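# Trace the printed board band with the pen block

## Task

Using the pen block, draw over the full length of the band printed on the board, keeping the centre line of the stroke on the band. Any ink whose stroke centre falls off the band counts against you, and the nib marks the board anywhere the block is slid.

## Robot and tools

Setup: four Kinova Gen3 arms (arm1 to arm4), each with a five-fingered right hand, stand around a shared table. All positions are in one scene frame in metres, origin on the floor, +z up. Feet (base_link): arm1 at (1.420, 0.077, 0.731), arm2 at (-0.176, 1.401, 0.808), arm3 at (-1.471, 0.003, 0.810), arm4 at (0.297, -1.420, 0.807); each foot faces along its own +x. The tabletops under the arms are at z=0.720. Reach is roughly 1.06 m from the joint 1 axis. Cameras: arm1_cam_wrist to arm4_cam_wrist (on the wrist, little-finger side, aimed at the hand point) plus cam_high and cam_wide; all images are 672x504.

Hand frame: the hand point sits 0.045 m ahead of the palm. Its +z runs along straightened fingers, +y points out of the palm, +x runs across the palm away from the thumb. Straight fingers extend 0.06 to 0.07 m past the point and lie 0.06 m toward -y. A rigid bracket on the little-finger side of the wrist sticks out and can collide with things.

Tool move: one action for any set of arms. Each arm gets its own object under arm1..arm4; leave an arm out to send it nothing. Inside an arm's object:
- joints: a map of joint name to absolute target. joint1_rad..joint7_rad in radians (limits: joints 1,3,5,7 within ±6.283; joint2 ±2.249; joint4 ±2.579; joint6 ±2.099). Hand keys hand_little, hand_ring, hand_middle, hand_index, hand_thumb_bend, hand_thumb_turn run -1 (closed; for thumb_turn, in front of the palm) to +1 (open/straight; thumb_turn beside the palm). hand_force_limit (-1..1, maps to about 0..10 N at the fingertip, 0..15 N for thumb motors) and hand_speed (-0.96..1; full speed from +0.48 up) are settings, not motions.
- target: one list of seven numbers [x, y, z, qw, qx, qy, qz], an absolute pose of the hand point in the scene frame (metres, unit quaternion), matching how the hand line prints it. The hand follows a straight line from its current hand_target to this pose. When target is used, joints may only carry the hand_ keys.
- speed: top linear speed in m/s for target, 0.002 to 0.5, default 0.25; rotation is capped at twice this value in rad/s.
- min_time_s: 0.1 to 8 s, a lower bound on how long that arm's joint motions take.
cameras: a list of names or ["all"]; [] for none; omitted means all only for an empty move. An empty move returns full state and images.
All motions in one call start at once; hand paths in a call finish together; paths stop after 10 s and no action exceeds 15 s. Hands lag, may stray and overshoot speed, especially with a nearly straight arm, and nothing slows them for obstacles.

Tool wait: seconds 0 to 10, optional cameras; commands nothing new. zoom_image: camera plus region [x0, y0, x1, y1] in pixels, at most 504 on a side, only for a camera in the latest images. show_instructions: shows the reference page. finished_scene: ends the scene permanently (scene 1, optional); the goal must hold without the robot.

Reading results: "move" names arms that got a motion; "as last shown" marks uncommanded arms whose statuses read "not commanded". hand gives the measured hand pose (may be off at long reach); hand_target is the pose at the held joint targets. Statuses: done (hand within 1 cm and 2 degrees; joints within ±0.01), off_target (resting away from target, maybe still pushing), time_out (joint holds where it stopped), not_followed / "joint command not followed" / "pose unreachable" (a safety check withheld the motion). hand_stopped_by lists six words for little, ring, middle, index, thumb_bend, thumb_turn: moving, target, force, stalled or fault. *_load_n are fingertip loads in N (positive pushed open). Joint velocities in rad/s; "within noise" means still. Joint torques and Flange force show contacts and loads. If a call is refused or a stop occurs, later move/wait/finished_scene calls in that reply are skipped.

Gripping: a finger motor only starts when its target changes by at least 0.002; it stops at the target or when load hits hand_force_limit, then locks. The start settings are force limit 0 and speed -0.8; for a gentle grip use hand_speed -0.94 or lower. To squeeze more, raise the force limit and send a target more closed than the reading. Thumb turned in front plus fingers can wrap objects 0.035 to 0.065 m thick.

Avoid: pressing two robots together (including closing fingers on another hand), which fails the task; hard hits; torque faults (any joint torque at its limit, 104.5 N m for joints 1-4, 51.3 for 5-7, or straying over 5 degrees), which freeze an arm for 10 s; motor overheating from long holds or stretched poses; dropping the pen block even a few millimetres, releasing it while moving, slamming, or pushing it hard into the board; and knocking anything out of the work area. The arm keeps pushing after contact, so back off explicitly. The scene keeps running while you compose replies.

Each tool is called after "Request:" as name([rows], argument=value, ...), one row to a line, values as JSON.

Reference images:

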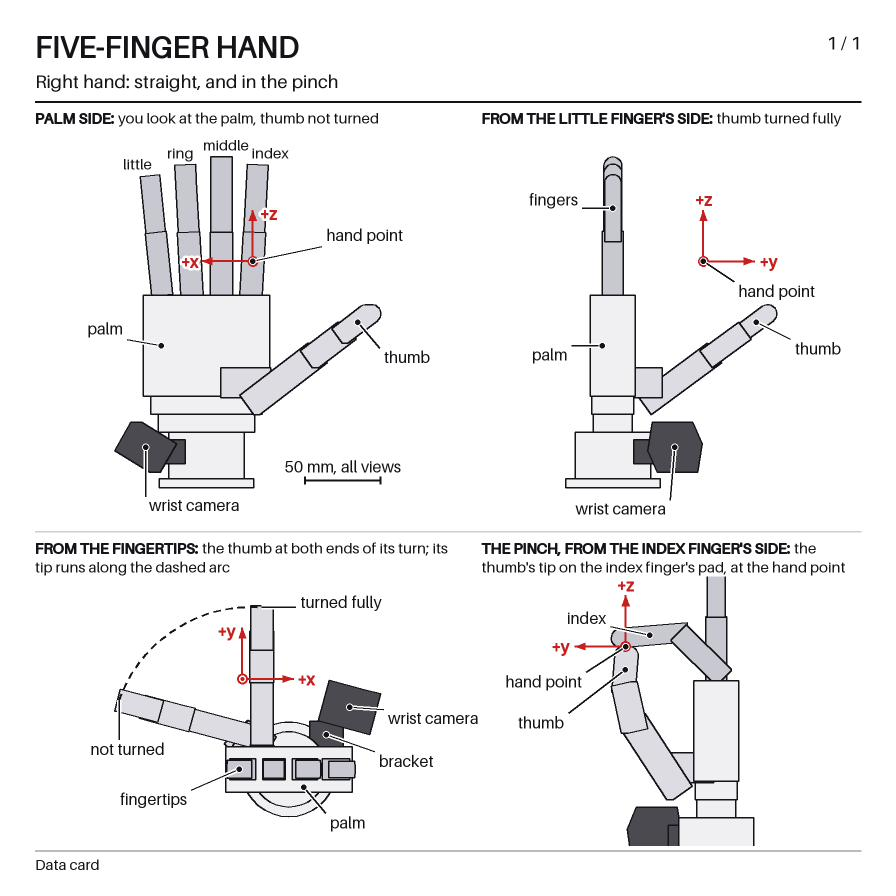

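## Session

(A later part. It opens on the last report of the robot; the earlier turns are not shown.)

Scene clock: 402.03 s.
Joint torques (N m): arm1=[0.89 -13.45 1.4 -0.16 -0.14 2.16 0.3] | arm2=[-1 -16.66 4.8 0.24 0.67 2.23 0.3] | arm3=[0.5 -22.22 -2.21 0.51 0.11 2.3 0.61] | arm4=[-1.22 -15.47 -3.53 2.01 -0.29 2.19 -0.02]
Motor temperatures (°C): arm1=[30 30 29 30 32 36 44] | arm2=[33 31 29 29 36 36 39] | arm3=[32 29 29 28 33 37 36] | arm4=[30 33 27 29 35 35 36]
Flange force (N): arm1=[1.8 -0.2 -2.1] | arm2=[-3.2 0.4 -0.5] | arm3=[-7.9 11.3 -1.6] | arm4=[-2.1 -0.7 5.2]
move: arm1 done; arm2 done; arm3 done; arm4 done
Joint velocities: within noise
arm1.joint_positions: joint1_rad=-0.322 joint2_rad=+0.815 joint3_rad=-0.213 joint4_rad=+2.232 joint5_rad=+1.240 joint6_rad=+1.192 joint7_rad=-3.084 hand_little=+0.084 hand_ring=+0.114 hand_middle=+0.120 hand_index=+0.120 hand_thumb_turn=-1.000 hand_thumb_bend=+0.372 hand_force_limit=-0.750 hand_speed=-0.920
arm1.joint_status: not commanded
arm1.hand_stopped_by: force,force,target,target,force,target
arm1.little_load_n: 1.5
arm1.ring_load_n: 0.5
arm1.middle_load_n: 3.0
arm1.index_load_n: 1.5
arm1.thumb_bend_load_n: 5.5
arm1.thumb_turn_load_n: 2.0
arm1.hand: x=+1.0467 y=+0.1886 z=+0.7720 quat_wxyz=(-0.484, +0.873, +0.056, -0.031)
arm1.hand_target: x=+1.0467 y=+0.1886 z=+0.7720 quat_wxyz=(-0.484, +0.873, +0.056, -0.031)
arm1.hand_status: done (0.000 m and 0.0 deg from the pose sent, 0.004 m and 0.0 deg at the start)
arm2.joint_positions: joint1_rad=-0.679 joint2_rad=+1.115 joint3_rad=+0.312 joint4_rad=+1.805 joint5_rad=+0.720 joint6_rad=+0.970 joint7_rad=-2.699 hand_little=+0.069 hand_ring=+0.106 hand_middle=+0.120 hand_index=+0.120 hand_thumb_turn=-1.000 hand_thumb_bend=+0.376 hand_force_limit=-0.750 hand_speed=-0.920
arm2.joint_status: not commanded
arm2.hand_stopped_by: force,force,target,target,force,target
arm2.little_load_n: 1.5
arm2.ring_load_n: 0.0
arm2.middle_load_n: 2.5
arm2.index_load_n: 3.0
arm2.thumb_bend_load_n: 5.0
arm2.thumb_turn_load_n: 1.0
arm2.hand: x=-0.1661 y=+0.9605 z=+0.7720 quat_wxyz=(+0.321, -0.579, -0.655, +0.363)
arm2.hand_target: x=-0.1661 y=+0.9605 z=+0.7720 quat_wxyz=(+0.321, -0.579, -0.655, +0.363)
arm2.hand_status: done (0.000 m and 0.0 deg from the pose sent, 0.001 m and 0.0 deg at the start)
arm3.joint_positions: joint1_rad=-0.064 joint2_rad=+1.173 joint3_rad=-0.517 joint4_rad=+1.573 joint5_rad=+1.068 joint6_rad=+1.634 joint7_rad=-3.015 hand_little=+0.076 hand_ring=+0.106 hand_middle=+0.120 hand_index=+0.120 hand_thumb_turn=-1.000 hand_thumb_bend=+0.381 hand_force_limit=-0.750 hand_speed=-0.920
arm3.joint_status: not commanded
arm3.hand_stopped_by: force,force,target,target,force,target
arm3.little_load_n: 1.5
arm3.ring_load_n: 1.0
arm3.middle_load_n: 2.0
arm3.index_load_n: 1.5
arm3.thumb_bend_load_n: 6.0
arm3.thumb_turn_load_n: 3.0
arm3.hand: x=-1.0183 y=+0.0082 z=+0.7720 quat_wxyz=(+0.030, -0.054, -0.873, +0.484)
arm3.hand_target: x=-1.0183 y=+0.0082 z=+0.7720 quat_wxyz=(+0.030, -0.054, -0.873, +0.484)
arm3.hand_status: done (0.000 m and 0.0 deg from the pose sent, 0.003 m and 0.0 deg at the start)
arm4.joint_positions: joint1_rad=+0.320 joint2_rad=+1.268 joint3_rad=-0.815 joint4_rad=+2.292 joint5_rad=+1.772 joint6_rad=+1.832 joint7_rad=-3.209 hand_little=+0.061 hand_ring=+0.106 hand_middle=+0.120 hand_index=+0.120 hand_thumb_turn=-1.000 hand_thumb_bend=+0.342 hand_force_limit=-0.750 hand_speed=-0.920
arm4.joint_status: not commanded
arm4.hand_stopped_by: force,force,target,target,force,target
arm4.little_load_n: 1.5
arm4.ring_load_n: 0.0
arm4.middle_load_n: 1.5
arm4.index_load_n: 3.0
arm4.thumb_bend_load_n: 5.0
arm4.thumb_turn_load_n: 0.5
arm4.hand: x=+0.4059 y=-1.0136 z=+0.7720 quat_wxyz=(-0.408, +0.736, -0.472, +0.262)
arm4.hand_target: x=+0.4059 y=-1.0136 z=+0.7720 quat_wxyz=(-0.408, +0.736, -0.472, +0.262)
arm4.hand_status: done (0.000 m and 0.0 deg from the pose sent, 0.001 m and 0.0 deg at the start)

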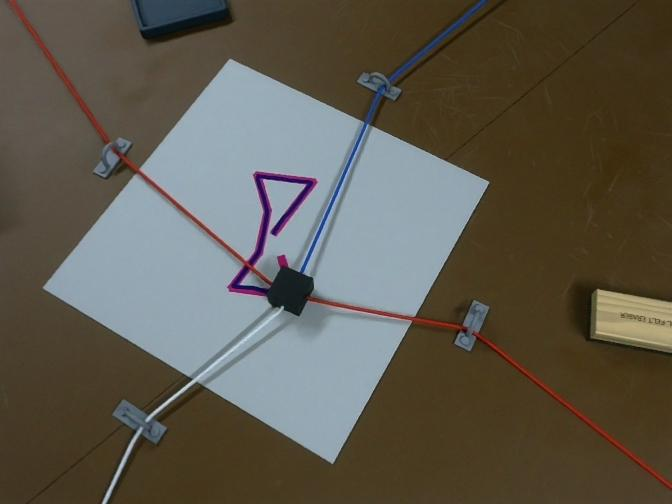

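Request:
move(arm1={"target": [1.0416, 0.1880, 0.772, 0.4838, -0.8728, -0.0564, 0.0313], "speed": 0.014}, arm2={"target": [-0.1672, 0.9690, 0.772, 0.3209, -0.5790, -0.6555, 0.3634], "speed": 0.014}, arm3={"target": [-1.0268, 0.0093, 0.772, 0.0300, -0.0541, -0.8729, 0.4839], "speed": 0.014}, arm4={"target": [0.4040, -1.0094, 0.772, 0.4080, -0.7360, 0.4725, -0.2619], "speed": 0.014}, cameras=["cam_high"])

Request:
zoom_image(camera="cam_high", region=[245, 240, 325, 320])

Scene clock: 405.43 s.
Joint torques (N m): arm1=[0.9 -13.6 1.34 -0.26 -0.11 2.16 0.29] | arm2=[-0.94 -16.28 4.63 0.6 0.55 2.39 0.36] | arm3=[0.51 -22.07 -2.16 0.63 0.12 2.3 0.59] | arm4=[-1.22 -15.56 -3.57 1.87 -0.22 2.2 -0.01]
Motor temperatures (°C): arm1=[30 30 29 30 32 36 44] | arm2=[33 31 29 29 36 36 39] | arm3=[32 29 29 28 33 37 36] | arm4=[30 33 27 29 35 35 36]
Flange force (N): arm1=[1.7 -0.2 -2.0] | arm2=[-3.3 0.3 -0.3] | arm3=[-7.5 11.4 -1.6] | arm4=[-1.9 -0.8 4.9]
move: arm1 done; arm2 done; arm3 done; arm4 done
Joint velocities: within noise
arm1.joint_positions: joint1_rad=-0.319 joint2_rad=+0.817 joint3_rad=-0.211 joint4_rad=+2.217 joint5_rad=+1.239 joint6_rad=+1.195 joint7_rad=-3.068 hand_little=+0.084 hand_ring=+0.114 hand_middle=+0.120 hand_index=+0.120 hand_thumb_turn=-1.000 hand_thumb_bend=+0.372 hand_force_limit=-0.750 hand_speed=-0.920
arm1.joint_status: not commanded
arm1.hand_stopped_by: force,force,target,target,force,target
arm1.little_load_n: 1.5
arm1.ring_load_n: 0.5
arm1.middle_load_n: 3.0
arm1.index_load_n: 2.0
arm1.thumb_bend_load_n: 5.5
arm1.thumb_turn_load_n: 2.0
arm1.hand: x=+1.0416 y=+0.1880 z=+0.7720 quat_wxyz=(-0.484, +0.873, +0.056, -0.031)
arm1.hand_target: x=+1.0416 y=+0.1880 z=+0.7720 quat_wxyz=(-0.484, +0.873, +0.056, -0.031)
arm1.hand_status: done (0.000 m and 0.0 deg from the pose sent, 0.005 m and 0.0 deg at the start)
arm2.joint_positions: joint1_rad=-0.691 joint2_rad=+1.111 joint3_rad=+0.312 joint4_rad=+1.832 joint5_rad=+0.721 joint6_rad=+0.957 joint7_rad=-2.718 hand_little=+0.069 hand_ring=+0.106 hand_middle=+0.120 hand_index=+0.120 hand_thumb_turn=-1.000 hand_thumb_bend=+0.376 hand_force_limit=-0.750 hand_speed=-0.920
arm2.joint_status: not commanded
arm2.hand_stopped_by: force,force,target,target,force,target
arm2.little_load_n: 1.5
arm2.ring_load_n: 0.0
arm2.middle_load_n: 2.5
arm2.index_load_n: 3.5
arm2.thumb_bend_load_n: 5.0
arm2.thumb_turn_load_n: 1.0
arm2.hand: x=-0.1672 y=+0.9690 z=+0.7720 quat_wxyz=(+0.321, -0.579, -0.655, +0.363)
arm2.hand_target: x=-0.1672 y=+0.9690 z=+0.7720 quat_wxyz=(+0.321, -0.579, -0.655, +0.363)
arm2.hand_status: done (0.000 m and 0.0 deg from the pose sent, 0.009 m and 0.0 deg at the start)
arm3.joint_positions: joint1_rad=-0.067 joint2_rad=+1.168 joint3_rad=-0.521 joint4_rad=+1.599 joint5_rad=+1.061 joint6_rad=+1.627 joint7_rad=-3.039 hand_little=+0.076 hand_ring=+0.106 hand_middle=+0.120 hand_index=+0.120 hand_thumb_turn=-1.000 hand_thumb_bend=+0.381 hand_force_limit=-0.750 hand_speed=-0.920
arm3.joint_status: not commanded
arm3.hand_stopped_by: force,force,target,target,force,target
arm3.little_load_n: 1.5
arm3.ring_load_n: 1.5
arm3.middle_load_n: 2.0
arm3.index_load_n: 1.0
arm3.thumb_bend_load_n: 5.5
arm3.thumb_turn_load_n: 3.0
arm3.hand: x=-1.0268 y=+0.0093 z=+0.7720 quat_wxyz=(+0.030, -0.054, -0.873, +0.484)
arm3.hand_target: x=-1.0268 y=+0.0093 z=+0.7720 quat_wxyz=(+0.030, -0.054, -0.873, +0.484)
arm3.hand_status: done (0.000 m and 0.0 deg from the pose sent, 0.009 m and 0.0 deg at the start)
arm4.joint_positions: joint1_rad=+0.319 joint2_rad=+1.266 joint3_rad=-0.816 joint4_rad=+2.278 joint5_rad=+1.773 joint6_rad=+1.829 joint7_rad=-3.194 hand_little=+0.061 hand_ring=+0.106 hand_middle=+0.120 hand_index=+0.120 hand_thumb_turn=-1.000 hand_thumb_bend=+0.342 hand_force_limit=-0.750 hand_speed=-0.920
arm4.joint_status: not commanded
arm4.hand_stopped_by: force,force,target,target,force,target
arm4.little_load_n: 1.0
arm4.ring_load_n: 0.0
arm4.middle_load_n: 2.0
arm4.index_load_n: 3.0
arm4.thumb_bend_load_n: 5.0
arm4.thumb_turn_load_n: 0.5
arm4.hand: x=+0.4040 y=-1.0094 z=+0.7720 quat_wxyz=(-0.408, +0.736, -0.473, +0.262)
arm4.hand_target: x=+0.4040 y=-1.0094 z=+0.7720 quat_wxyz=(-0.408, +0.736, -0.473, +0.262)
arm4.hand_status: done (0.000 m and 0.0 deg from the pose sent, 0.005 m and 0.0 deg at the start)

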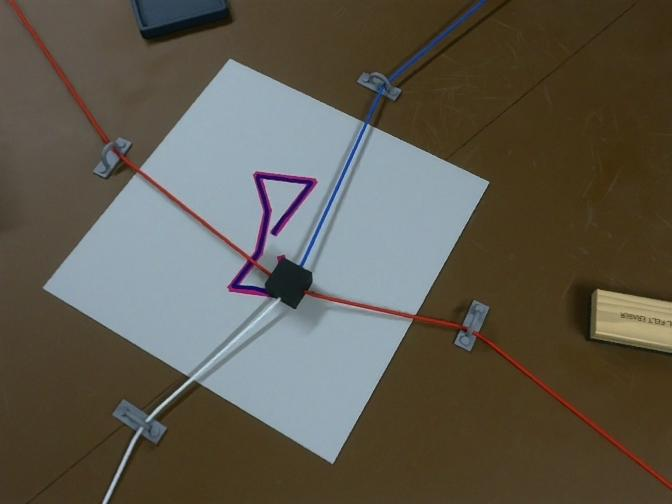

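Scaled by 6.300 from the camera's image (finer frame: 960x720).

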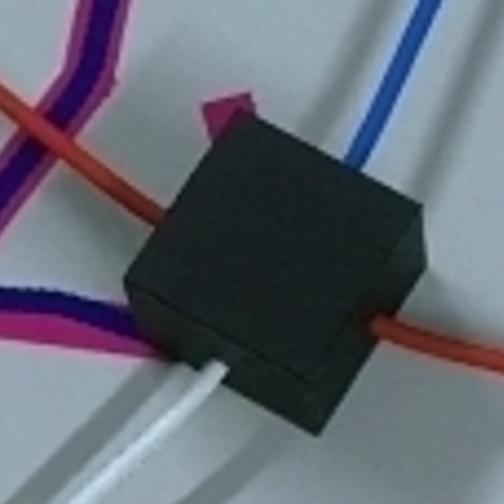

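Request:
move(arm1={"target": [1.0338, 0.1869, 0.772, 0.4838, -0.8728, -0.0564, 0.0313], "speed": 0.014}, arm2={"target": [-0.1686, 0.9808, 0.772, 0.3209, -0.5790, -0.6555, 0.3634], "speed": 0.014}, arm3={"target": [-1.0392, 0.0108, 0.772, 0.0300, -0.0541, -0.8729, 0.4839], "speed": 0.014}, arm4={"target": [0.4009, -1.0027, 0.772, 0.4080, -0.7360, 0.4725, -0.2619], "speed": 0.014}, cameras=["cam_high"])

Request:
zoom_image(camera="cam_high", region=[245, 230, 325, 310])

Scene clock: 415.20 s.
Joint torques (N m): arm1=[0.89 -13.8 1.34 -0.48 -0.02 2.12 0.31] | arm2=[-1.01 -15.98 4.54 1.03 0.5 2.44 0.37] | arm3=[0.49 -21.7 -2.29 0.89 0.03 2.29 0.58] | arm4=[-1.2 -15.73 -3.67 1.76 -0.18 2.22 -0.02]
Motor temperatures (°C): arm1=[30 30 29 30 32 36 44] | arm2=[33 31 29 29 36 36 39] | arm3=[32 29 28 28 33 37 36] | arm4=[30 33 27 29 35 35 36]
Flange force (N): arm1=[1.8 -0.2 -2.2] | arm2=[-3.8 0.6 -0.2] | arm3=[-7.3 11.4 -1.5] | arm4=[-2.1 -0.6 4.9]
move: arm1 done; arm2 done; arm3 done; arm4 done
Joint velocities: within noise
arm1.joint_positions: joint1_rad=-0.315 joint2_rad=+0.820 joint3_rad=-0.209 joint4_rad=+2.192 joint5_rad=+1.236 joint6_rad=+1.200 joint7_rad=-3.044 hand_little=+0.084 hand_ring=+0.114 hand_middle=+0.120 hand_index=+0.120 hand_thumb_turn=-1.000 hand_thumb_bend=+0.372 hand_force_limit=-0.750 hand_speed=-0.920
arm1.joint_status: not commanded
arm1.hand_stopped_by: force,force,target,target,force,target
arm1.little_load_n: 1.5
arm1.ring_load_n: 0.5
arm1.middle_load_n: 3.0
arm1.index_load_n: 2.0
arm1.thumb_bend_load_n: 5.5
arm1.thumb_turn_load_n: 2.0
arm1.hand: x=+1.0338 y=+0.1869 z=+0.7720 quat_wxyz=(-0.484, +0.873, +0.056, -0.031)
arm1.hand_target: x=+1.0338 y=+0.1869 z=+0.7720 quat_wxyz=(-0.484, +0.873, +0.056, -0.031)
arm1.hand_status: done (0.000 m and 0.0 deg from the pose sent, 0.008 m and 0.0 deg at the start)
arm2.joint_positions: joint1_rad=-0.707 joint2_rad=+1.105 joint3_rad=+0.311 joint4_rad=+1.869 joint5_rad=+0.723 joint6_rad=+0.939 joint7_rad=-2.744 hand_little=+0.069 hand_ring=+0.106 hand_middle=+0.120 hand_index=+0.120 hand_thumb_turn=-1.000 hand_thumb_bend=+0.376 hand_force_limit=-0.750 hand_speed=-0.920
arm2.joint_status: not commanded
arm2.hand_stopped_by: force,force,target,target,force,target
arm2.little_load_n: 1.5
arm2.ring_load_n: 0.0
arm2.middle_load_n: 2.5
arm2.index_load_n: 3.5
arm2.thumb_bend_load_n: 5.0
arm2.thumb_turn_load_n: 1.5
arm2.hand: x=-0.1686 y=+0.9808 z=+0.7720 quat_wxyz=(+0.321, -0.579, -0.656, +0.363)
arm2.hand_target: x=-0.1686 y=+0.9808 z=+0.7720 quat_wxyz=(+0.321, -0.579, -0.656, +0.363)
arm2.hand_status: done (0.000 m and 0.0 deg from the pose sent, 0.012 m and 0.0 deg at the start)
arm3.joint_positions: joint1_rad=-0.074 joint2_rad=+1.161 joint3_rad=-0.528 joint4_rad=+1.637 joint5_rad=+1.051 joint6_rad=+1.618 joint7_rad=-3.073 hand_little=+0.076 hand_ring=+0.106 hand_middle=+0.120 hand_index=+0.120 hand_thumb_turn=-1.000 hand_thumb_bend=+0.381 hand_force_limit=-0.750 hand_speed=-0.920
arm3.joint_status: not commanded
arm3.hand_stopped_by: force,force,target,target,force,target
arm3.little_load_n: 1.5
arm3.ring_load_n: 1.0
arm3.middle_load_n: 2.0
arm3.index_load_n: 1.0
arm3.thumb_bend_load_n: 6.0
arm3.thumb_turn_load_n: 3.0
arm3.hand: x=-1.0392 y=+0.0108 z=+0.7720 quat_wxyz=(+0.030, -0.054, -0.873, +0.484)
arm3.hand_target: x=-1.0392 y=+0.0108 z=+0.7720 quat_wxyz=(+0.030, -0.054, -0.873, +0.484)
arm3.hand_status: done (0.000 m and 0.0 deg from the pose sent, 0.012 m and 0.0 deg at the start)
arm4.joint_positions: joint1_rad=+0.317 joint2_rad=+1.262 joint3_rad=-0.818 joint4_rad=+2.256 joint5_rad=+1.774 joint6_rad=+1.823 joint7_rad=-3.170 hand_little=+0.061 hand_ring=+0.106 hand_middle=+0.120 hand_index=+0.120 hand_thumb_turn=-1.000 hand_thumb_bend=+0.342 hand_force_limit=-0.750 hand_speed=-0.920
arm4.joint_status: not commanded
arm4.hand_stopped_by: force,force,target,target,force,target
arm4.little_load_n: 1.5
arm4.ring_load_n: 0.0
arm4.middle_load_n: 2.0
arm4.index_load_n: 3.0
arm4.thumb_bend_load_n: 5.0
arm4.thumb_turn_load_n: 0.5
arm4.hand: x=+0.4009 y=-1.0027 z=+0.7720 quat_wxyz=(-0.408, +0.736, -0.473, +0.262)
arm4.hand_target: x=+0.4009 y=-1.0027 z=+0.7720 quat_wxyz=(-0.408, +0.736, -0.473, +0.262)
arm4.hand_status: done (0.000 m and 0.0 deg from the pose sent, 0.007 m and 0.0 deg at the start)

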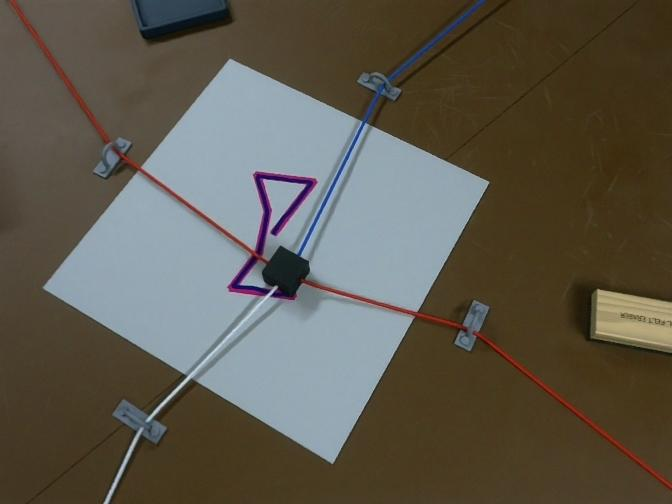

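Scaled by 6.300 from the camera's image (finer frame: 960x720).

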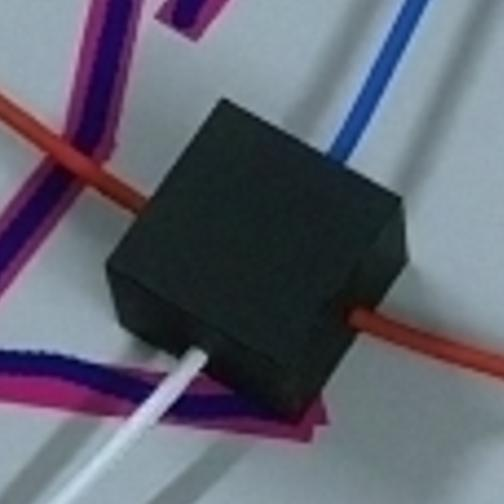

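Request:
zoom_image(camera="cam_high", region=[250, 215, 290, 255])

Scaled by 12.600 from the camera's image (finer frame: 960x720).

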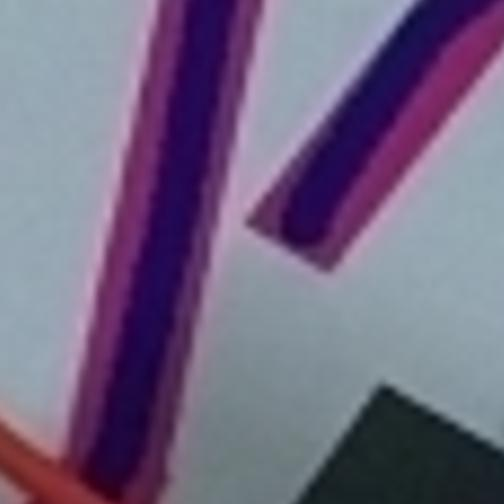

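Request:
zoom_image(camera="cam_high", region=[225, 270, 265, 310])

Request:
zoom_image(camera="cam_high", region=[250, 165, 320, 235])

Request:
zoom_image(camera="cam_high", region=[262, 275, 302, 305])

Scaled by 12.600 from the camera's image (finer frame: 960x720).

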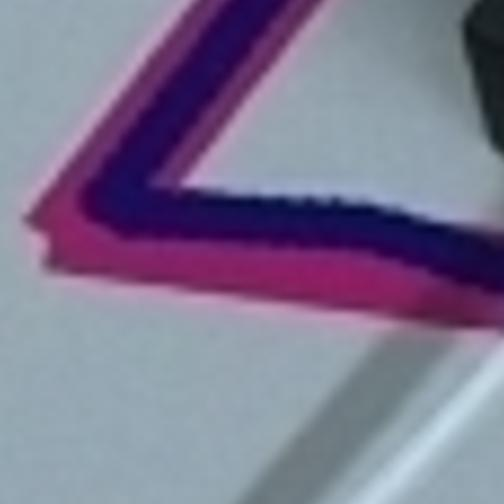

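Scaled by 7.200 from the camera's image (finer frame: 960x720).

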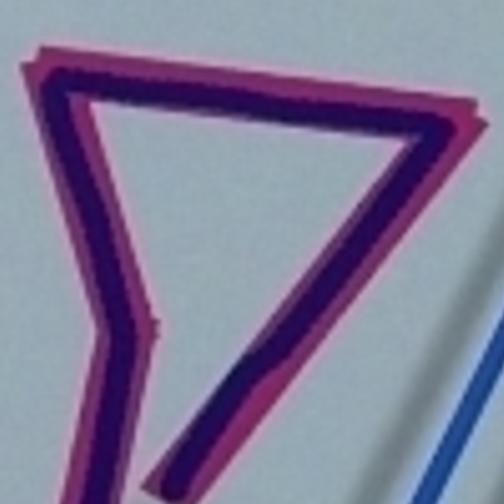

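Scaled by 12.600 from the camera's image (finer frame: 960x720).

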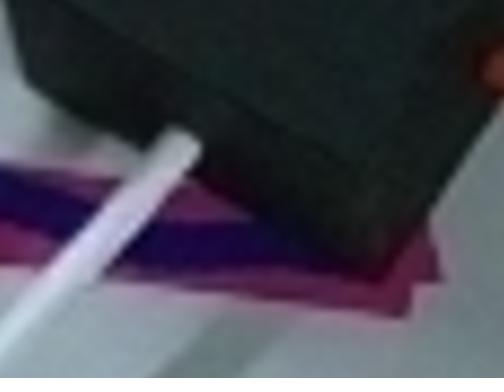

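Request:
move(arm1={"target": [1.0272, 0.1861, 0.772, 0.4838, -0.8728, -0.0564, 0.0313], "speed": 0.014}, arm2={"target": [-0.1698, 0.9900, 0.772, 0.3209, -0.5790, -0.6555, 0.3634], "speed": 0.014}, arm3={"target": [-1.0493, 0.0121, 0.772, 0.0300, -0.0541, -0.8729, 0.4839], "speed": 0.014}, arm4={"target": [0.3982, -0.9967, 0.772, 0.4080, -0.7360, 0.4725, -0.2619], "speed": 0.014}, cameras=["cam_high"])

Request:
zoom_image(camera="cam_high", region=[245, 230, 325, 310])

Scene clock: 429.33 s.
Joint torques (N m): arm1=[0.88 -14.02 1.39 -0.62 0 2.15 0.26] | arm2=[-1.01 -15.7 4.54 1.11 0.43 2.42 0.34] | arm3=[0.49 -21.36 -2.36 1.12 -0.13 2.28 0.62] | arm4=[-1.27 -15.87 -3.77 1.58 -0.09 2.2 -0.02]
Motor temperatures (°C): arm1=[30 30 29 30 32 36 44] | arm2=[33 32 29 29 36 36 39] | arm3=[32 29 28 28 33 37 36] | arm4=[30 33 27 29 35 35 36]
Flange force (N): arm1=[1.7 -0.3 -2.1] | arm2=[-3.5 0.3 -0.3] | arm3=[-7.2 11.5 -1.4] | arm4=[-1.9 -0.8 4.7]
move: arm1 done; arm2 done; arm3 done; arm4 done
Joint velocities: within noise
arm1.joint_positions: joint1_rad=-0.311 joint2_rad=+0.822 joint3_rad=-0.207 joint4_rad=+2.171 joint5_rad=+1.235 joint6_rad=+1.205 joint7_rad=-3.025 hand_little=+0.084 hand_ring=+0.114 hand_middle=+0.120 hand_index=+0.120 hand_thumb_turn=-1.000 hand_thumb_bend=+0.372 hand_force_limit=-0.750 hand_speed=-0.920
arm1.joint_status: not commanded
arm1.hand_stopped_by: force,force,target,target,force,target
arm1.little_load_n: 1.5
arm1.ring_load_n: 0.5
arm1.middle_load_n: 3.0
arm1.index_load_n: 1.5
arm1.thumb_bend_load_n: 5.5
arm1.thumb_turn_load_n: 2.0
arm1.hand: x=+1.0272 y=+0.1861 z=+0.7720 quat_wxyz=(-0.484, +0.873, +0.056, -0.031)
arm1.hand_target: x=+1.0272 y=+0.1861 z=+0.7720 quat_wxyz=(-0.484, +0.873, +0.056, -0.031)
arm1.hand_status: done (0.000 m and 0.0 deg from the pose sent, 0.007 m and 0.0 deg at the start)
arm2.joint_positions: joint1_rad=-0.720 joint2_rad=+1.101 joint3_rad=+0.311 joint4_rad=+1.897 joint5_rad=+0.724 joint6_rad=+0.925 joint7_rad=-2.764 hand_little=+0.069 hand_ring=+0.106 hand_middle=+0.120 hand_index=+0.120 hand_thumb_turn=-1.000 hand_thumb_bend=+0.376 hand_force_limit=-0.750 hand_speed=-0.920
arm2.joint_status: not commanded
arm2.hand_stopped_by: force,force,target,target,force,target
arm2.little_load_n: 1.5
arm2.ring_load_n: 0.0
arm2.middle_load_n: 2.5
arm2.index_load_n: 3.0
arm2.thumb_bend_load_n: 5.0
arm2.thumb_turn_load_n: 1.0
arm2.hand: x=-0.1698 y=+0.9900 z=+0.7720 quat_wxyz=(+0.321, -0.579, -0.656, +0.363)
arm2.hand_target: x=-0.1698 y=+0.9900 z=+0.7720 quat_wxyz=(+0.321, -0.579, -0.656, +0.363)
arm2.hand_status: done (0.000 m and 0.0 deg from the pose sent, 0.009 m and 0.0 deg at the start)
arm3.joint_positions: joint1_rad=-0.079 joint2_rad=+1.157 joint3_rad=-0.534 joint4_rad=+1.667 joint5_rad=+1.042 joint6_rad=+1.610 joint7_rad=-3.102 hand_little=+0.076 hand_ring=+0.106 hand_middle=+0.120 hand_index=+0.120 hand_thumb_turn=-1.000 hand_thumb_bend=+0.381 hand_force_limit=-0.750 hand_speed=-0.920
arm3.joint_status: not commanded
arm3.hand_stopped_by: force,force,target,target,force,target
arm3.little_load_n: 1.5
arm3.ring_load_n: 1.0
arm3.middle_load_n: 1.5
arm3.index_load_n: 1.5
arm3.thumb_bend_load_n: 5.5
arm3.thumb_turn_load_n: 3.0
arm3.hand: x=-1.0493 y=+0.0121 z=+0.7720 quat_wxyz=(+0.030, -0.054, -0.873, +0.484)
arm3.hand_target: x=-1.0493 y=+0.0121 z=+0.7720 quat_wxyz=(+0.030, -0.054, -0.873, +0.484)
arm3.hand_status: done (0.000 m and 0.0 deg from the pose sent, 0.010 m and 0.0 deg at the start)
arm4.joint_positions: joint1_rad=+0.314 joint2_rad=+1.259 joint3_rad=-0.819 joint4_rad=+2.236 joint5_rad=+1.775 joint6_rad=+1.819 joint7_rad=-3.150 hand_little=+0.061 hand_ring=+0.106 hand_middle=+0.120 hand_index=+0.120 hand_thumb_turn=-1.000 hand_thumb_bend=+0.342 hand_force_limit=-0.750 hand_speed=-0.920
arm4.joint_status: not commanded
arm4.hand_stopped_by: force,force,target,target,force,target
arm4.little_load_n: 1.0
arm4.ring_load_n: 0.0
arm4.middle_load_n: 2.0
arm4.index_load_n: 3.0
arm4.thumb_bend_load_n: 5.0
arm4.thumb_turn_load_n: 0.5
arm4.hand: x=+0.3982 y=-0.9967 z=+0.7720 quat_wxyz=(-0.408, +0.736, -0.472, +0.262)
arm4.hand_target: x=+0.3982 y=-0.9967 z=+0.7720 quat_wxyz=(-0.408, +0.736, -0.472, +0.262)
arm4.hand_status: done (0.000 m and 0.0 deg from the pose sent, 0.007 m and 0.0 deg at the start)

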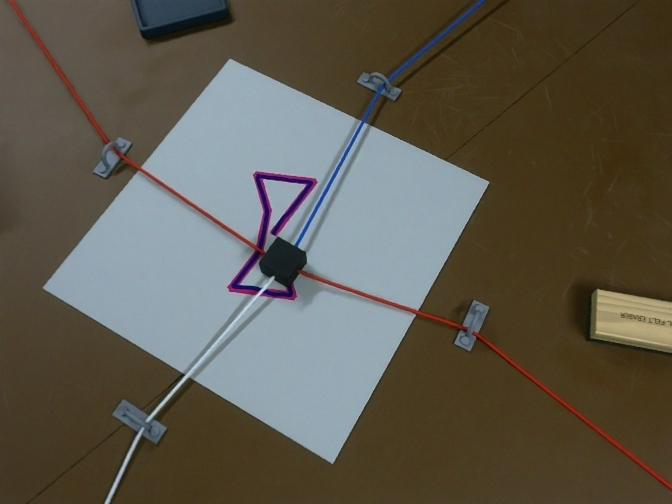

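Scaled by 6.300 from the camera's image (finer frame: 960x720).

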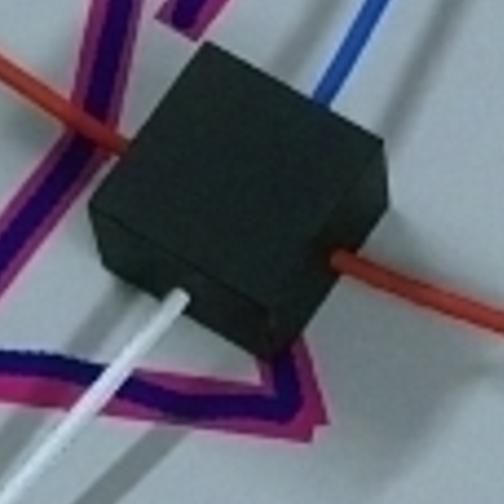

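Request:
move(arm1={"target": [1.0189, 0.1850, 0.772, 0.4838, -0.8728, -0.0564, 0.0313], "speed": 0.014}, arm2={"target": [-0.1711, 1.0009, 0.772, 0.3209, -0.5790, -0.6555, 0.3634], "speed": 0.014}, arm3={"target": [-1.0604, 0.0135, 0.772, 0.0300, -0.0541, -0.8729, 0.4839], "speed": 0.014}, arm4={"target": [0.3947, -0.9892, 0.772, 0.4080, -0.7360, 0.4725, -0.2619], "speed": 0.014}, cameras=["cam_high"])

Request:
zoom_image(camera="cam_high", region=[235, 220, 315, 300])

Scene clock: 434.37 s.
Joint torques (N m): arm1=[0.88 -14.33 1.36 -0.88 0.04 2.15 0.31] | arm2=[-0.94 -15.36 4.43 1.55 0.39 2.46 0.43] | arm3=[0.49 -21.11 -2.33 1.23 -0.12 2.29 0.6] | arm4=[-1.23 -16.04 -3.82 1.45 -0.09 2.21 0]
Motor temperatures (°C): arm1=[30 30 29 30 32 36 44] | arm2=[33 32 29 29 36 36 39] | arm3=[32 29 28 28 33 37 36] | arm4=[30 33 27 29 35 35 36]
Flange force (N): arm1=[2.0 0.0 -1.9] | arm2=[-3.7 0.6 -0.5] | arm3=[-6.5 11.4 -1.3] | arm4=[-1.9 -0.7 4.6]
move: arm1 done; arm2 done; arm3 done; arm4 done
Joint velocities: within noise
arm1.joint_positions: joint1_rad=-0.307 joint2_rad=+0.826 joint3_rad=-0.204 joint4_rad=+2.144 joint5_rad=+1.232 joint6_rad=+1.210 joint7_rad=-3.000 hand_little=+0.084 hand_ring=+0.114 hand_middle=+0.120 hand_index=+0.120 hand_thumb_turn=-1.000 hand_thumb_bend=+0.372 hand_force_limit=-0.750 hand_speed=-0.920
arm1.joint_status: not commanded
arm1.hand_stopped_by: force,force,target,target,force,target
arm1.little_load_n: 1.5
arm1.ring_load_n: 0.5
arm1.middle_load_n: 3.0
arm1.index_load_n: 2.0
arm1.thumb_bend_load_n: 5.5
arm1.thumb_turn_load_n: 2.0
arm1.hand: x=+1.0189 y=+0.1850 z=+0.7720 quat_wxyz=(-0.484, +0.873, +0.056, -0.031)
arm1.hand_target: x=+1.0189 y=+0.1850 z=+0.7720 quat_wxyz=(-0.484, +0.873, +0.056, -0.031)
arm1.hand_status: done (0.000 m and 0.0 deg from the pose sent, 0.008 m and 0.0 deg at the start)
arm2.joint_positions: joint1_rad=-0.735 joint2_rad=+1.097 joint3_rad=+0.310 joint4_rad=+1.930 joint5_rad=+0.724 joint6_rad=+0.909 joint7_rad=-2.788 hand_little=+0.069 hand_ring=+0.106 hand_middle=+0.120 hand_index=+0.120 hand_thumb_turn=-1.000 hand_thumb_bend=+0.376 hand_force_limit=-0.750 hand_speed=-0.920
arm2.joint_status: not commanded
arm2.hand_stopped_by: force,force,target,target,force,target
arm2.little_load_n: 1.5
arm2.ring_load_n: 0.0
arm2.middle_load_n: 2.5
arm2.index_load_n: 3.5
arm2.thumb_bend_load_n: 5.0
arm2.thumb_turn_load_n: 1.5
arm2.hand: x=-0.1711 y=+1.0009 z=+0.7720 quat_wxyz=(+0.321, -0.579, -0.656, +0.363)
arm2.hand_target: x=-0.1711 y=+1.0009 z=+0.7720 quat_wxyz=(+0.321, -0.579, -0.656, +0.363)
arm2.hand_status: done (0.000 m and 0.0 deg from the pose sent, 0.011 m and 0.0 deg at the start)
arm3.joint_positions: joint1_rad=-0.086 joint2_rad=+1.152 joint3_rad=-0.540 joint4_rad=+1.699 joint5_rad=+1.033 joint6_rad=+1.601 joint7_rad=-3.132 hand_little=+0.076 hand_ring=+0.106 hand_middle=+0.120 hand_index=+0.120 hand_thumb_turn=-1.000 hand_thumb_bend=+0.381 hand_force_limit=-0.750 hand_speed=-0.920
arm3.joint_status: not commanded
arm3.hand_stopped_by: force,force,target,target,force,target
arm3.little_load_n: 1.0
arm3.ring_load_n: 1.0
arm3.middle_load_n: 1.5
arm3.index_load_n: 1.5
arm3.thumb_bend_load_n: 5.5
arm3.thumb_turn_load_n: 3.0
arm3.hand: x=-1.0604 y=+0.0135 z=+0.7720 quat_wxyz=(+0.030, -0.054, -0.873, +0.484)
arm3.hand_target: x=-1.0604 y=+0.0135 z=+0.7720 quat_wxyz=(+0.030, -0.054, -0.873, +0.484)
arm3.hand_status: done (0.000 m and 0.0 deg from the pose sent, 0.011 m and 0.0 deg at the start)
arm4.joint_positions: joint1_rad=+0.311 joint2_rad=+1.256 joint3_rad=-0.821 joint4_rad=+2.210 joint5_rad=+1.776 joint6_rad=+1.813 joint7_rad=-3.124 hand_little=+0.061 hand_ring=+0.106 hand_middle=+0.120 hand_index=+0.120 hand_thumb_turn=-1.000 hand_thumb_bend=+0.342 hand_force_limit=-0.750 hand_speed=-0.920
arm4.joint_status: not commanded
arm4.hand_stopped_by: force,force,target,target,force,target
arm4.little_load_n: 1.0
arm4.ring_load_n: 0.0
arm4.middle_load_n: 2.0
arm4.index_load_n: 3.0
arm4.thumb_bend_load_n: 5.0
arm4.thumb_turn_load_n: 0.5
arm4.hand: x=+0.3947 y=-0.9892 z=+0.7720 quat_wxyz=(-0.408, +0.736, -0.472, +0.262)
arm4.hand_target: x=+0.3947 y=-0.9892 z=+0.7720 quat_wxyz=(-0.408, +0.736, -0.472, +0.262)
arm4.hand_status: done (0.000 m and 0.0 deg from the pose sent, 0.008 m and 0.0 deg at the start)

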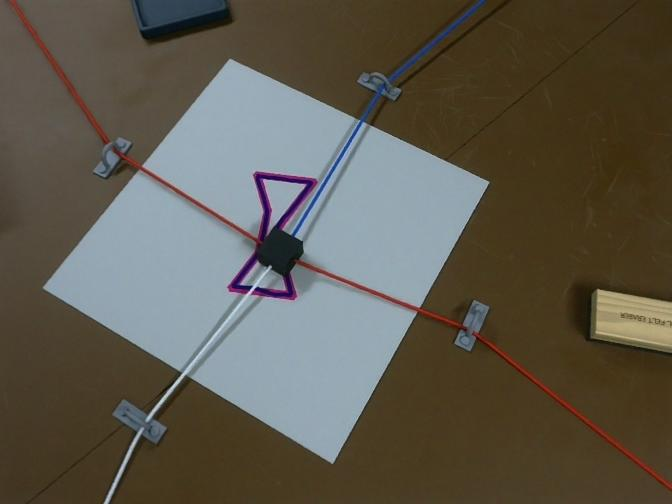

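Scaled by 6.300 from the camera's image (finer frame: 960x720).

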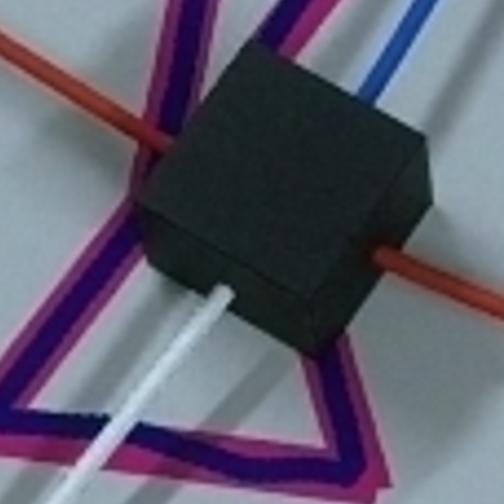

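Request:
move(arm1={"target": [1.0170, 0.1848, 0.756, 0.4838, -0.8728, -0.0564, 0.0313], "speed": 0.015}, arm2={"target": [-0.1706, 0.9970, 0.756, 0.3209, -0.5790, -0.6555, 0.3634], "speed": 0.015}, arm3={"target": [-1.0565, 0.0130, 0.756, 0.0300, -0.0541, -0.8729, 0.4839], "speed": 0.015}, arm4={"target": [0.3939, -0.9874, 0.756, 0.4080, -0.7360, 0.4725, -0.2619], "speed": 0.015}, cameras=["all"])

Request:
zoom_image(camera="cam_high", region=[235, 220, 315, 300])

Scene clock: 444.50 s.
Joint torques (N m): arm1=[0.89 -14.7 1.41 -0.64 0 2.14 0.3] | arm2=[-0.95 -16.07 4.89 0.93 0.62 2.29 0.32] | arm3=[0.52 -21.69 -2.15 0.98 0.25 2.28 0.51] | arm4=[-1.34 -16.24 -3.88 1.54 -0.04 2.2 -0.01]
Motor temperatures (°C): arm1=[30 30 29 30 32 36 44] | arm2=[33 32 29 29 36 36 39] | arm3=[32 29 28 28 33 37 36] | arm4=[30 33 27 29 35 35 36]
Flange force (N): arm1=[2.0 0.1 -1.9] | arm2=[-2.1 0.9 -0.5] | arm3=[-5.5 11.5 -1.1] | arm4=[-1.5 -0.7 4.7]
move: arm1 done; arm2 done; arm3 done; arm4 done
Joint velocities: within noise
arm1.joint_positions: joint1_rad=-0.310 joint2_rad=+0.871 joint3_rad=-0.198 joint4_rad=+2.134 joint5_rad=+1.253 joint6_rad=+1.199 joint7_rad=-3.035 hand_little=+0.084 hand_ring=+0.114 hand_middle=+0.120 hand_index=+0.120 hand_thumb_turn=-1.000 hand_thumb_bend=+0.372 hand_force_limit=-0.750 hand_speed=-0.920
arm1.joint_status: not commanded
arm1.hand_stopped_by: force,force,target,target,force,target
arm1.little_load_n: 1.5
arm1.ring_load_n: 0.5
arm1.middle_load_n: 3.0
arm1.index_load_n: 1.5
arm1.thumb_bend_load_n: 5.0
arm1.thumb_turn_load_n: 2.0
arm1.hand: x=+1.0170 y=+0.1848 z=+0.7560 quat_wxyz=(-0.484, +0.873, +0.056, -0.031)
arm1.hand_target: x=+1.0170 y=+0.1848 z=+0.7560 quat_wxyz=(-0.484, +0.873, +0.056, -0.031)
arm1.hand_status: done (0.000 m and 0.0 deg from the pose sent, 0.016 m and 0.0 deg at the start)
arm2.joint_positions: joint1_rad=-0.728 joint2_rad=+1.138 joint3_rad=+0.307 joint4_rad=+1.904 joint5_rad=+0.725 joint6_rad=+0.896 joint7_rad=-2.799 hand_little=+0.069 hand_ring=+0.106 hand_middle=+0.120 hand_index=+0.120 hand_thumb_turn=-1.000 hand_thumb_bend=+0.376 hand_force_limit=-0.750 hand_speed=-0.920
arm2.joint_status: not commanded
arm2.hand_stopped_by: force,force,target,target,force,target
arm2.little_load_n: 2.0
arm2.ring_load_n: 0.0
arm2.middle_load_n: 2.5
arm2.index_load_n: 3.5
arm2.thumb_bend_load_n: 5.0
arm2.thumb_turn_load_n: 1.0
arm2.hand: x=-0.1706 y=+0.9970 z=+0.7560 quat_wxyz=(+0.321, -0.579, -0.656, +0.363)
arm2.hand_target: x=-0.1706 y=+0.9970 z=+0.7560 quat_wxyz=(+0.321, -0.579, -0.656, +0.363)
arm2.hand_status: done (0.000 m and 0.0 deg from the pose sent, 0.016 m and 0.0 deg at the start)
arm3.joint_positions: joint1_rad=-0.089 joint2_rad=+1.188 joint3_rad=-0.528 joint4_rad=+1.675 joint5_rad=+1.050 joint6_rad=+1.589 joint7_rad=-3.135 hand_little=+0.076 hand_ring=+0.106 hand_middle=+0.120 hand_index=+0.120 hand_thumb_turn=-1.000 hand_thumb_bend=+0.381 hand_force_limit=-0.750 hand_speed=-0.920
arm3.joint_status: not commanded
arm3.hand_stopped_by: force,force,target,target,force,target
arm3.little_load_n: 1.5
arm3.ring_load_n: 1.0
arm3.middle_load_n: 2.0
arm3.index_load_n: 1.0
arm3.thumb_bend_load_n: 5.5
arm3.thumb_turn_load_n: 2.5
arm3.hand: x=-1.0565 y=+0.0130 z=+0.7560 quat_wxyz=(+0.030, -0.054, -0.873, +0.484)
arm3.hand_target: x=-1.0565 y=+0.0130 z=+0.7560 quat_wxyz=(+0.030, -0.054, -0.873, +0.484)
arm3.hand_status: done (0.000 m and 0.0 deg from the pose sent, 0.016 m and 0.0 deg at the start)
arm4.joint_positions: joint1_rad=+0.303 joint2_rad=+1.296 joint3_rad=-0.798 joint4_rad=+2.188 joint5_rad=+1.804 joint6_rad=+1.812 joint7_rad=-3.136 hand_little=+0.061 hand_ring=+0.106 hand_middle=+0.120 hand_index=+0.120 hand_thumb_turn=-1.000 hand_thumb_bend=+0.342 hand_force_limit=-0.750 hand_speed=-0.920
arm4.joint_status: not commanded
arm4.hand_stopped_by: force,force,target,target,force,target
arm4.little_load_n: 1.5
arm4.ring_load_n: 0.5
arm4.middle_load_n: 2.0
arm4.index_load_n: 3.5
arm4.thumb_bend_load_n: 5.0
arm4.thumb_turn_load_n: 0.5
arm4.hand: x=+0.3939 y=-0.9874 z=+0.7560 quat_wxyz=(-0.408, +0.736, -0.473, +0.262)
arm4.hand_target: x=+0.3939 y=-0.9874 z=+0.7560 quat_wxyz=(-0.408, +0.736, -0.473, +0.262)
arm4.hand_status: done (0.000 m and 0.0 deg from the pose sent, 0.016 m and 0.0 deg at the start)
pictures: arm1_cam_wrist, arm2_cam_wrist, arm3_cam_wrist, arm4_cam_wrist, cam_high, cam_wide

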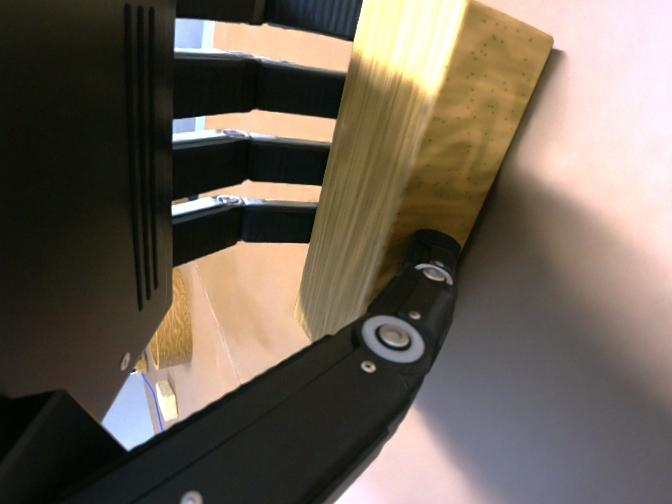

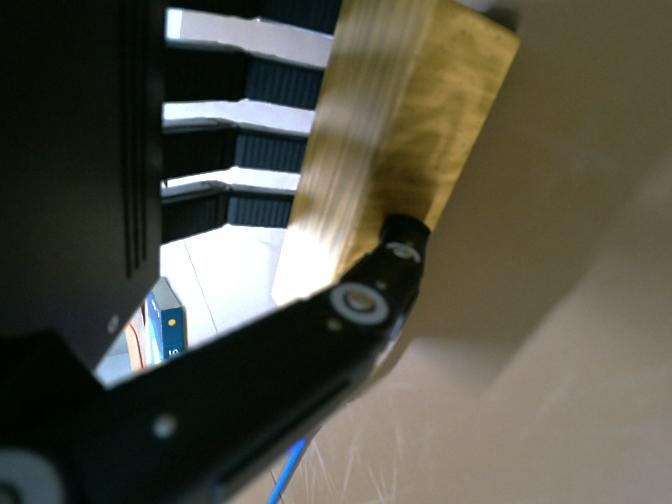

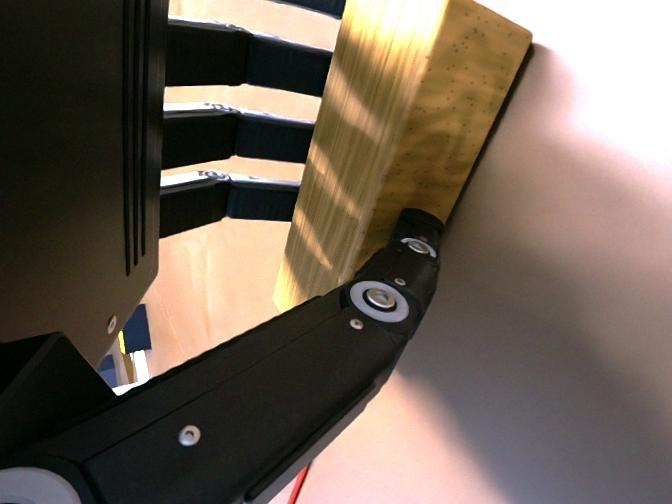

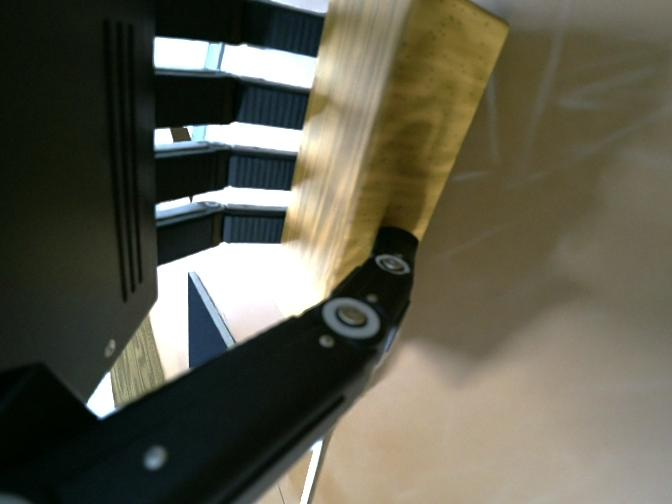

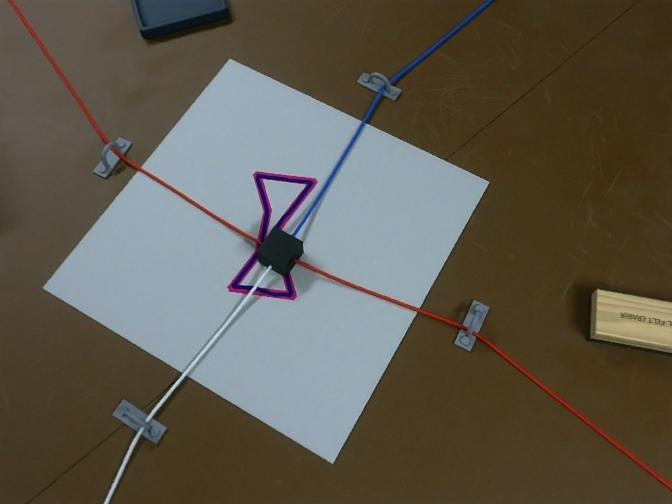

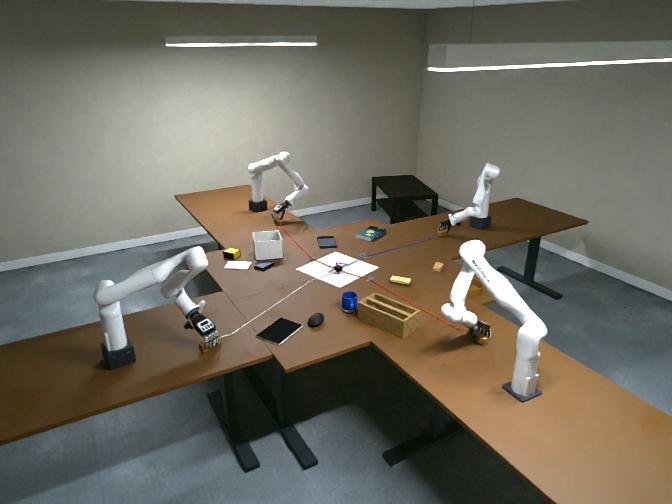

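Scaled by 6.300 from the camera's image (finer frame: 960x720).

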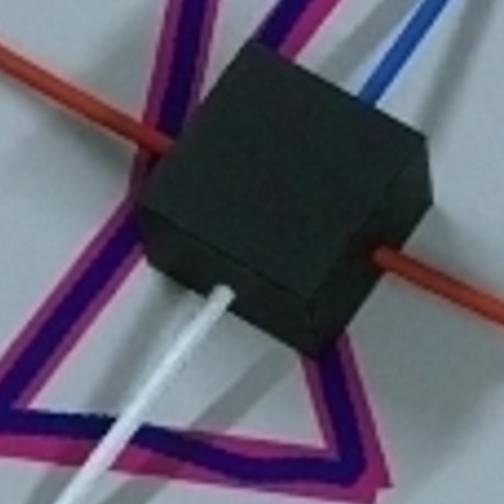

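Request:
move(arm1={"target": [1.0170, 0.1848, 0.7522, 0.4838, -0.8728, -0.0564, 0.0313], "speed": 0.01}, arm2={"target": [-0.1706, 0.9970, 0.7522, 0.3209, -0.5790, -0.6555, 0.3634], "speed": 0.01}, arm3={"target": [-1.0565, 0.0130, 0.7522, 0.0300, -0.0541, -0.8729, 0.4839], "speed": 0.01}, arm4={"target": [0.3939, -0.9874, 0.7522, 0.4080, -0.7360, 0.4725, -0.2619], "speed": 0.01}, cameras=["arm1_cam_wrist", "arm4_cam_wrist"])

Scene clock: 446.80 s.
Joint torques (N m): arm1=[0.87 -14.71 1.48 -0.55 -0.02 2.13 0.29] | arm2=[-0.94 -15.99 4.97 0.99 0.63 2.24 0.29] | arm3=[0.59 -21.72 -2.11 0.97 0.27 2.23 0.55] | arm4=[-1.35 -16.25 -3.87 1.56 -0.03 2.21 -0.03]
Motor temperatures (°C): arm1=[30 30 29 30 32 36 44] | arm2=[33 32 29 29 36 36 39] | arm3=[32 29 28 28 33 37 36] | arm4=[30 33 27 29 35 35 36]
Flange force (N): arm1=[1.9 0.0 -2.0] | arm2=[-2.3 0.7 -0.9] | arm3=[-5.2 11.5 -1.2] | arm4=[-1.5 -0.8 4.7]
move: arm1 done; arm2 done; arm3 done; arm4 done
Joint velocities: within noise
arm1.joint_positions: joint1_rad=-0.310 joint2_rad=+0.882 joint3_rad=-0.197 joint4_rad=+2.133 joint5_rad=+1.258 joint6_rad=+1.196 joint7_rad=-3.044 hand_little=+0.084 hand_ring=+0.114 hand_middle=+0.120 hand_index=+0.120 hand_thumb_turn=-1.000 hand_thumb_bend=+0.372 hand_force_limit=-0.750 hand_speed=-0.920
arm1.joint_status: not commanded
arm1.hand_stopped_by: force,force,target,target,force,target
arm1.little_load_n: 1.5
arm1.ring_load_n: 0.5
arm1.middle_load_n: 3.0
arm1.index_load_n: 2.0
arm1.thumb_bend_load_n: 5.5
arm1.thumb_turn_load_n: 2.0
arm1.hand: x=+1.0170 y=+0.1848 z=+0.7522 quat_wxyz=(-0.484, +0.873, +0.056, -0.031)
arm1.hand_target: x=+1.0170 y=+0.1848 z=+0.7522 quat_wxyz=(-0.484, +0.873, +0.056, -0.031)
arm1.hand_status: done (0.000 m and 0.0 deg from the pose sent, 0.004 m and 0.0 deg at the start)
arm2.joint_positions: joint1_rad=-0.728 joint2_rad=+1.148 joint3_rad=+0.306 joint4_rad=+1.901 joint5_rad=+0.725 joint6_rad=+0.892 joint7_rad=-2.804 hand_little=+0.069 hand_ring=+0.106 hand_middle=+0.120 hand_index=+0.120 hand_thumb_turn=-1.000 hand_thumb_bend=+0.376 hand_force_limit=-0.750 hand_speed=-0.920
arm2.joint_status: not commanded
arm2.hand_stopped_by: force,force,target,target,force,target
arm2.little_load_n: 2.0
arm2.ring_load_n: 0.0
arm2.middle_load_n: 2.5
arm2.index_load_n: 3.0
arm2.thumb_bend_load_n: 5.0
arm2.thumb_turn_load_n: 1.0
arm2.hand: x=-0.1706 y=+0.9970 z=+0.7522 quat_wxyz=(+0.321, -0.579, -0.655, +0.363)
arm2.hand_target: x=-0.1706 y=+0.9970 z=+0.7522 quat_wxyz=(+0.321, -0.579, -0.655, +0.363)
arm2.hand_status: done (0.000 m and 0.0 deg from the pose sent, 0.004 m and 0.0 deg at the start)
arm3.joint_positions: joint1_rad=-0.090 joint2_rad=+1.196 joint3_rad=-0.526 joint4_rad=+1.671 joint5_rad=+1.053 joint6_rad=+1.586 joint7_rad=-3.138 hand_little=+0.076 hand_ring=+0.106 hand_middle=+0.120 hand_index=+0.120 hand_thumb_turn=-1.000 hand_thumb_bend=+0.381 hand_force_limit=-0.750 hand_speed=-0.920
arm3.joint_status: not commanded
arm3.hand_stopped_by: force,force,target,target,force,target
arm3.little_load_n: 1.5
arm3.ring_load_n: 1.0
arm3.middle_load_n: 2.0
arm3.index_load_n: 1.0
arm3.thumb_bend_load_n: 5.5
arm3.thumb_turn_load_n: 2.5
arm3.hand: x=-1.0565 y=+0.0130 z=+0.7522 quat_wxyz=(+0.030, -0.054, -0.873, +0.484)
arm3.hand_target: x=-1.0565 y=+0.0130 z=+0.7522 quat_wxyz=(+0.030, -0.054, -0.873, +0.484)
arm3.hand_status: done (0.000 m and 0.0 deg from the pose sent, 0.004 m and 0.0 deg at the start)
arm4.joint_positions: joint1_rad=+0.301 joint2_rad=+1.305 joint3_rad=-0.792 joint4_rad=+2.184 joint5_rad=+1.811 joint6_rad=+1.812 joint7_rad=-3.140 hand_little=+0.061 hand_ring=+0.106 hand_middle=+0.120 hand_index=+0.120 hand_thumb_turn=-1.000 hand_thumb_bend=+0.342 hand_force_limit=-0.750 hand_speed=-0.920
arm4.joint_status: not commanded
arm4.hand_stopped_by: force,force,target,target,force,target
arm4.little_load_n: 1.0
arm4.ring_load_n: 0.5
arm4.middle_load_n: 2.0
arm4.index_load_n: 3.0
arm4.thumb_bend_load_n: 5.0
arm4.thumb_turn_load_n: 0.5
arm4.hand: x=+0.3939 y=-0.9874 z=+0.7522 quat_wxyz=(-0.408, +0.736, -0.472, +0.262)
arm4.hand_target: x=+0.3939 y=-0.9874 z=+0.7522 quat_wxyz=(-0.408, +0.736, -0.472, +0.262)
arm4.hand_status: done (0.000 m and 0.0 deg from the pose sent, 0.004 m and 0.0 deg at the start)

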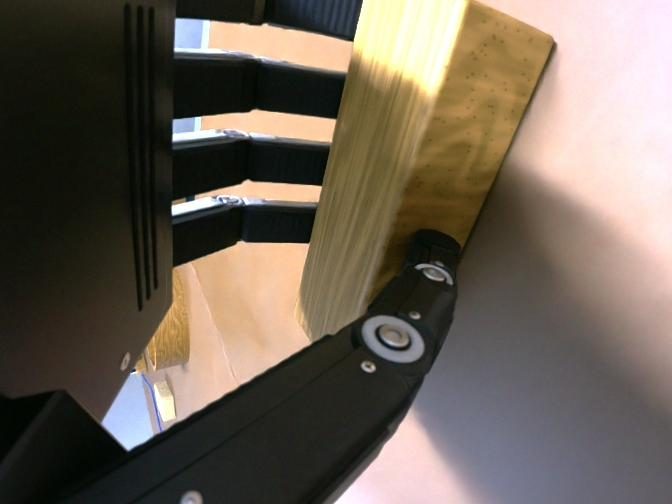

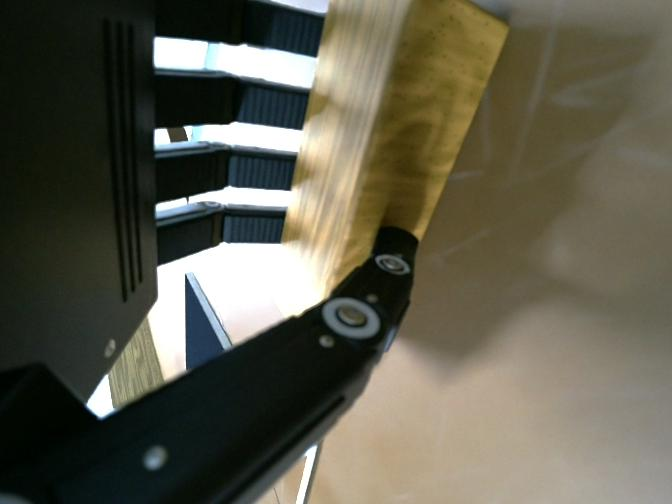

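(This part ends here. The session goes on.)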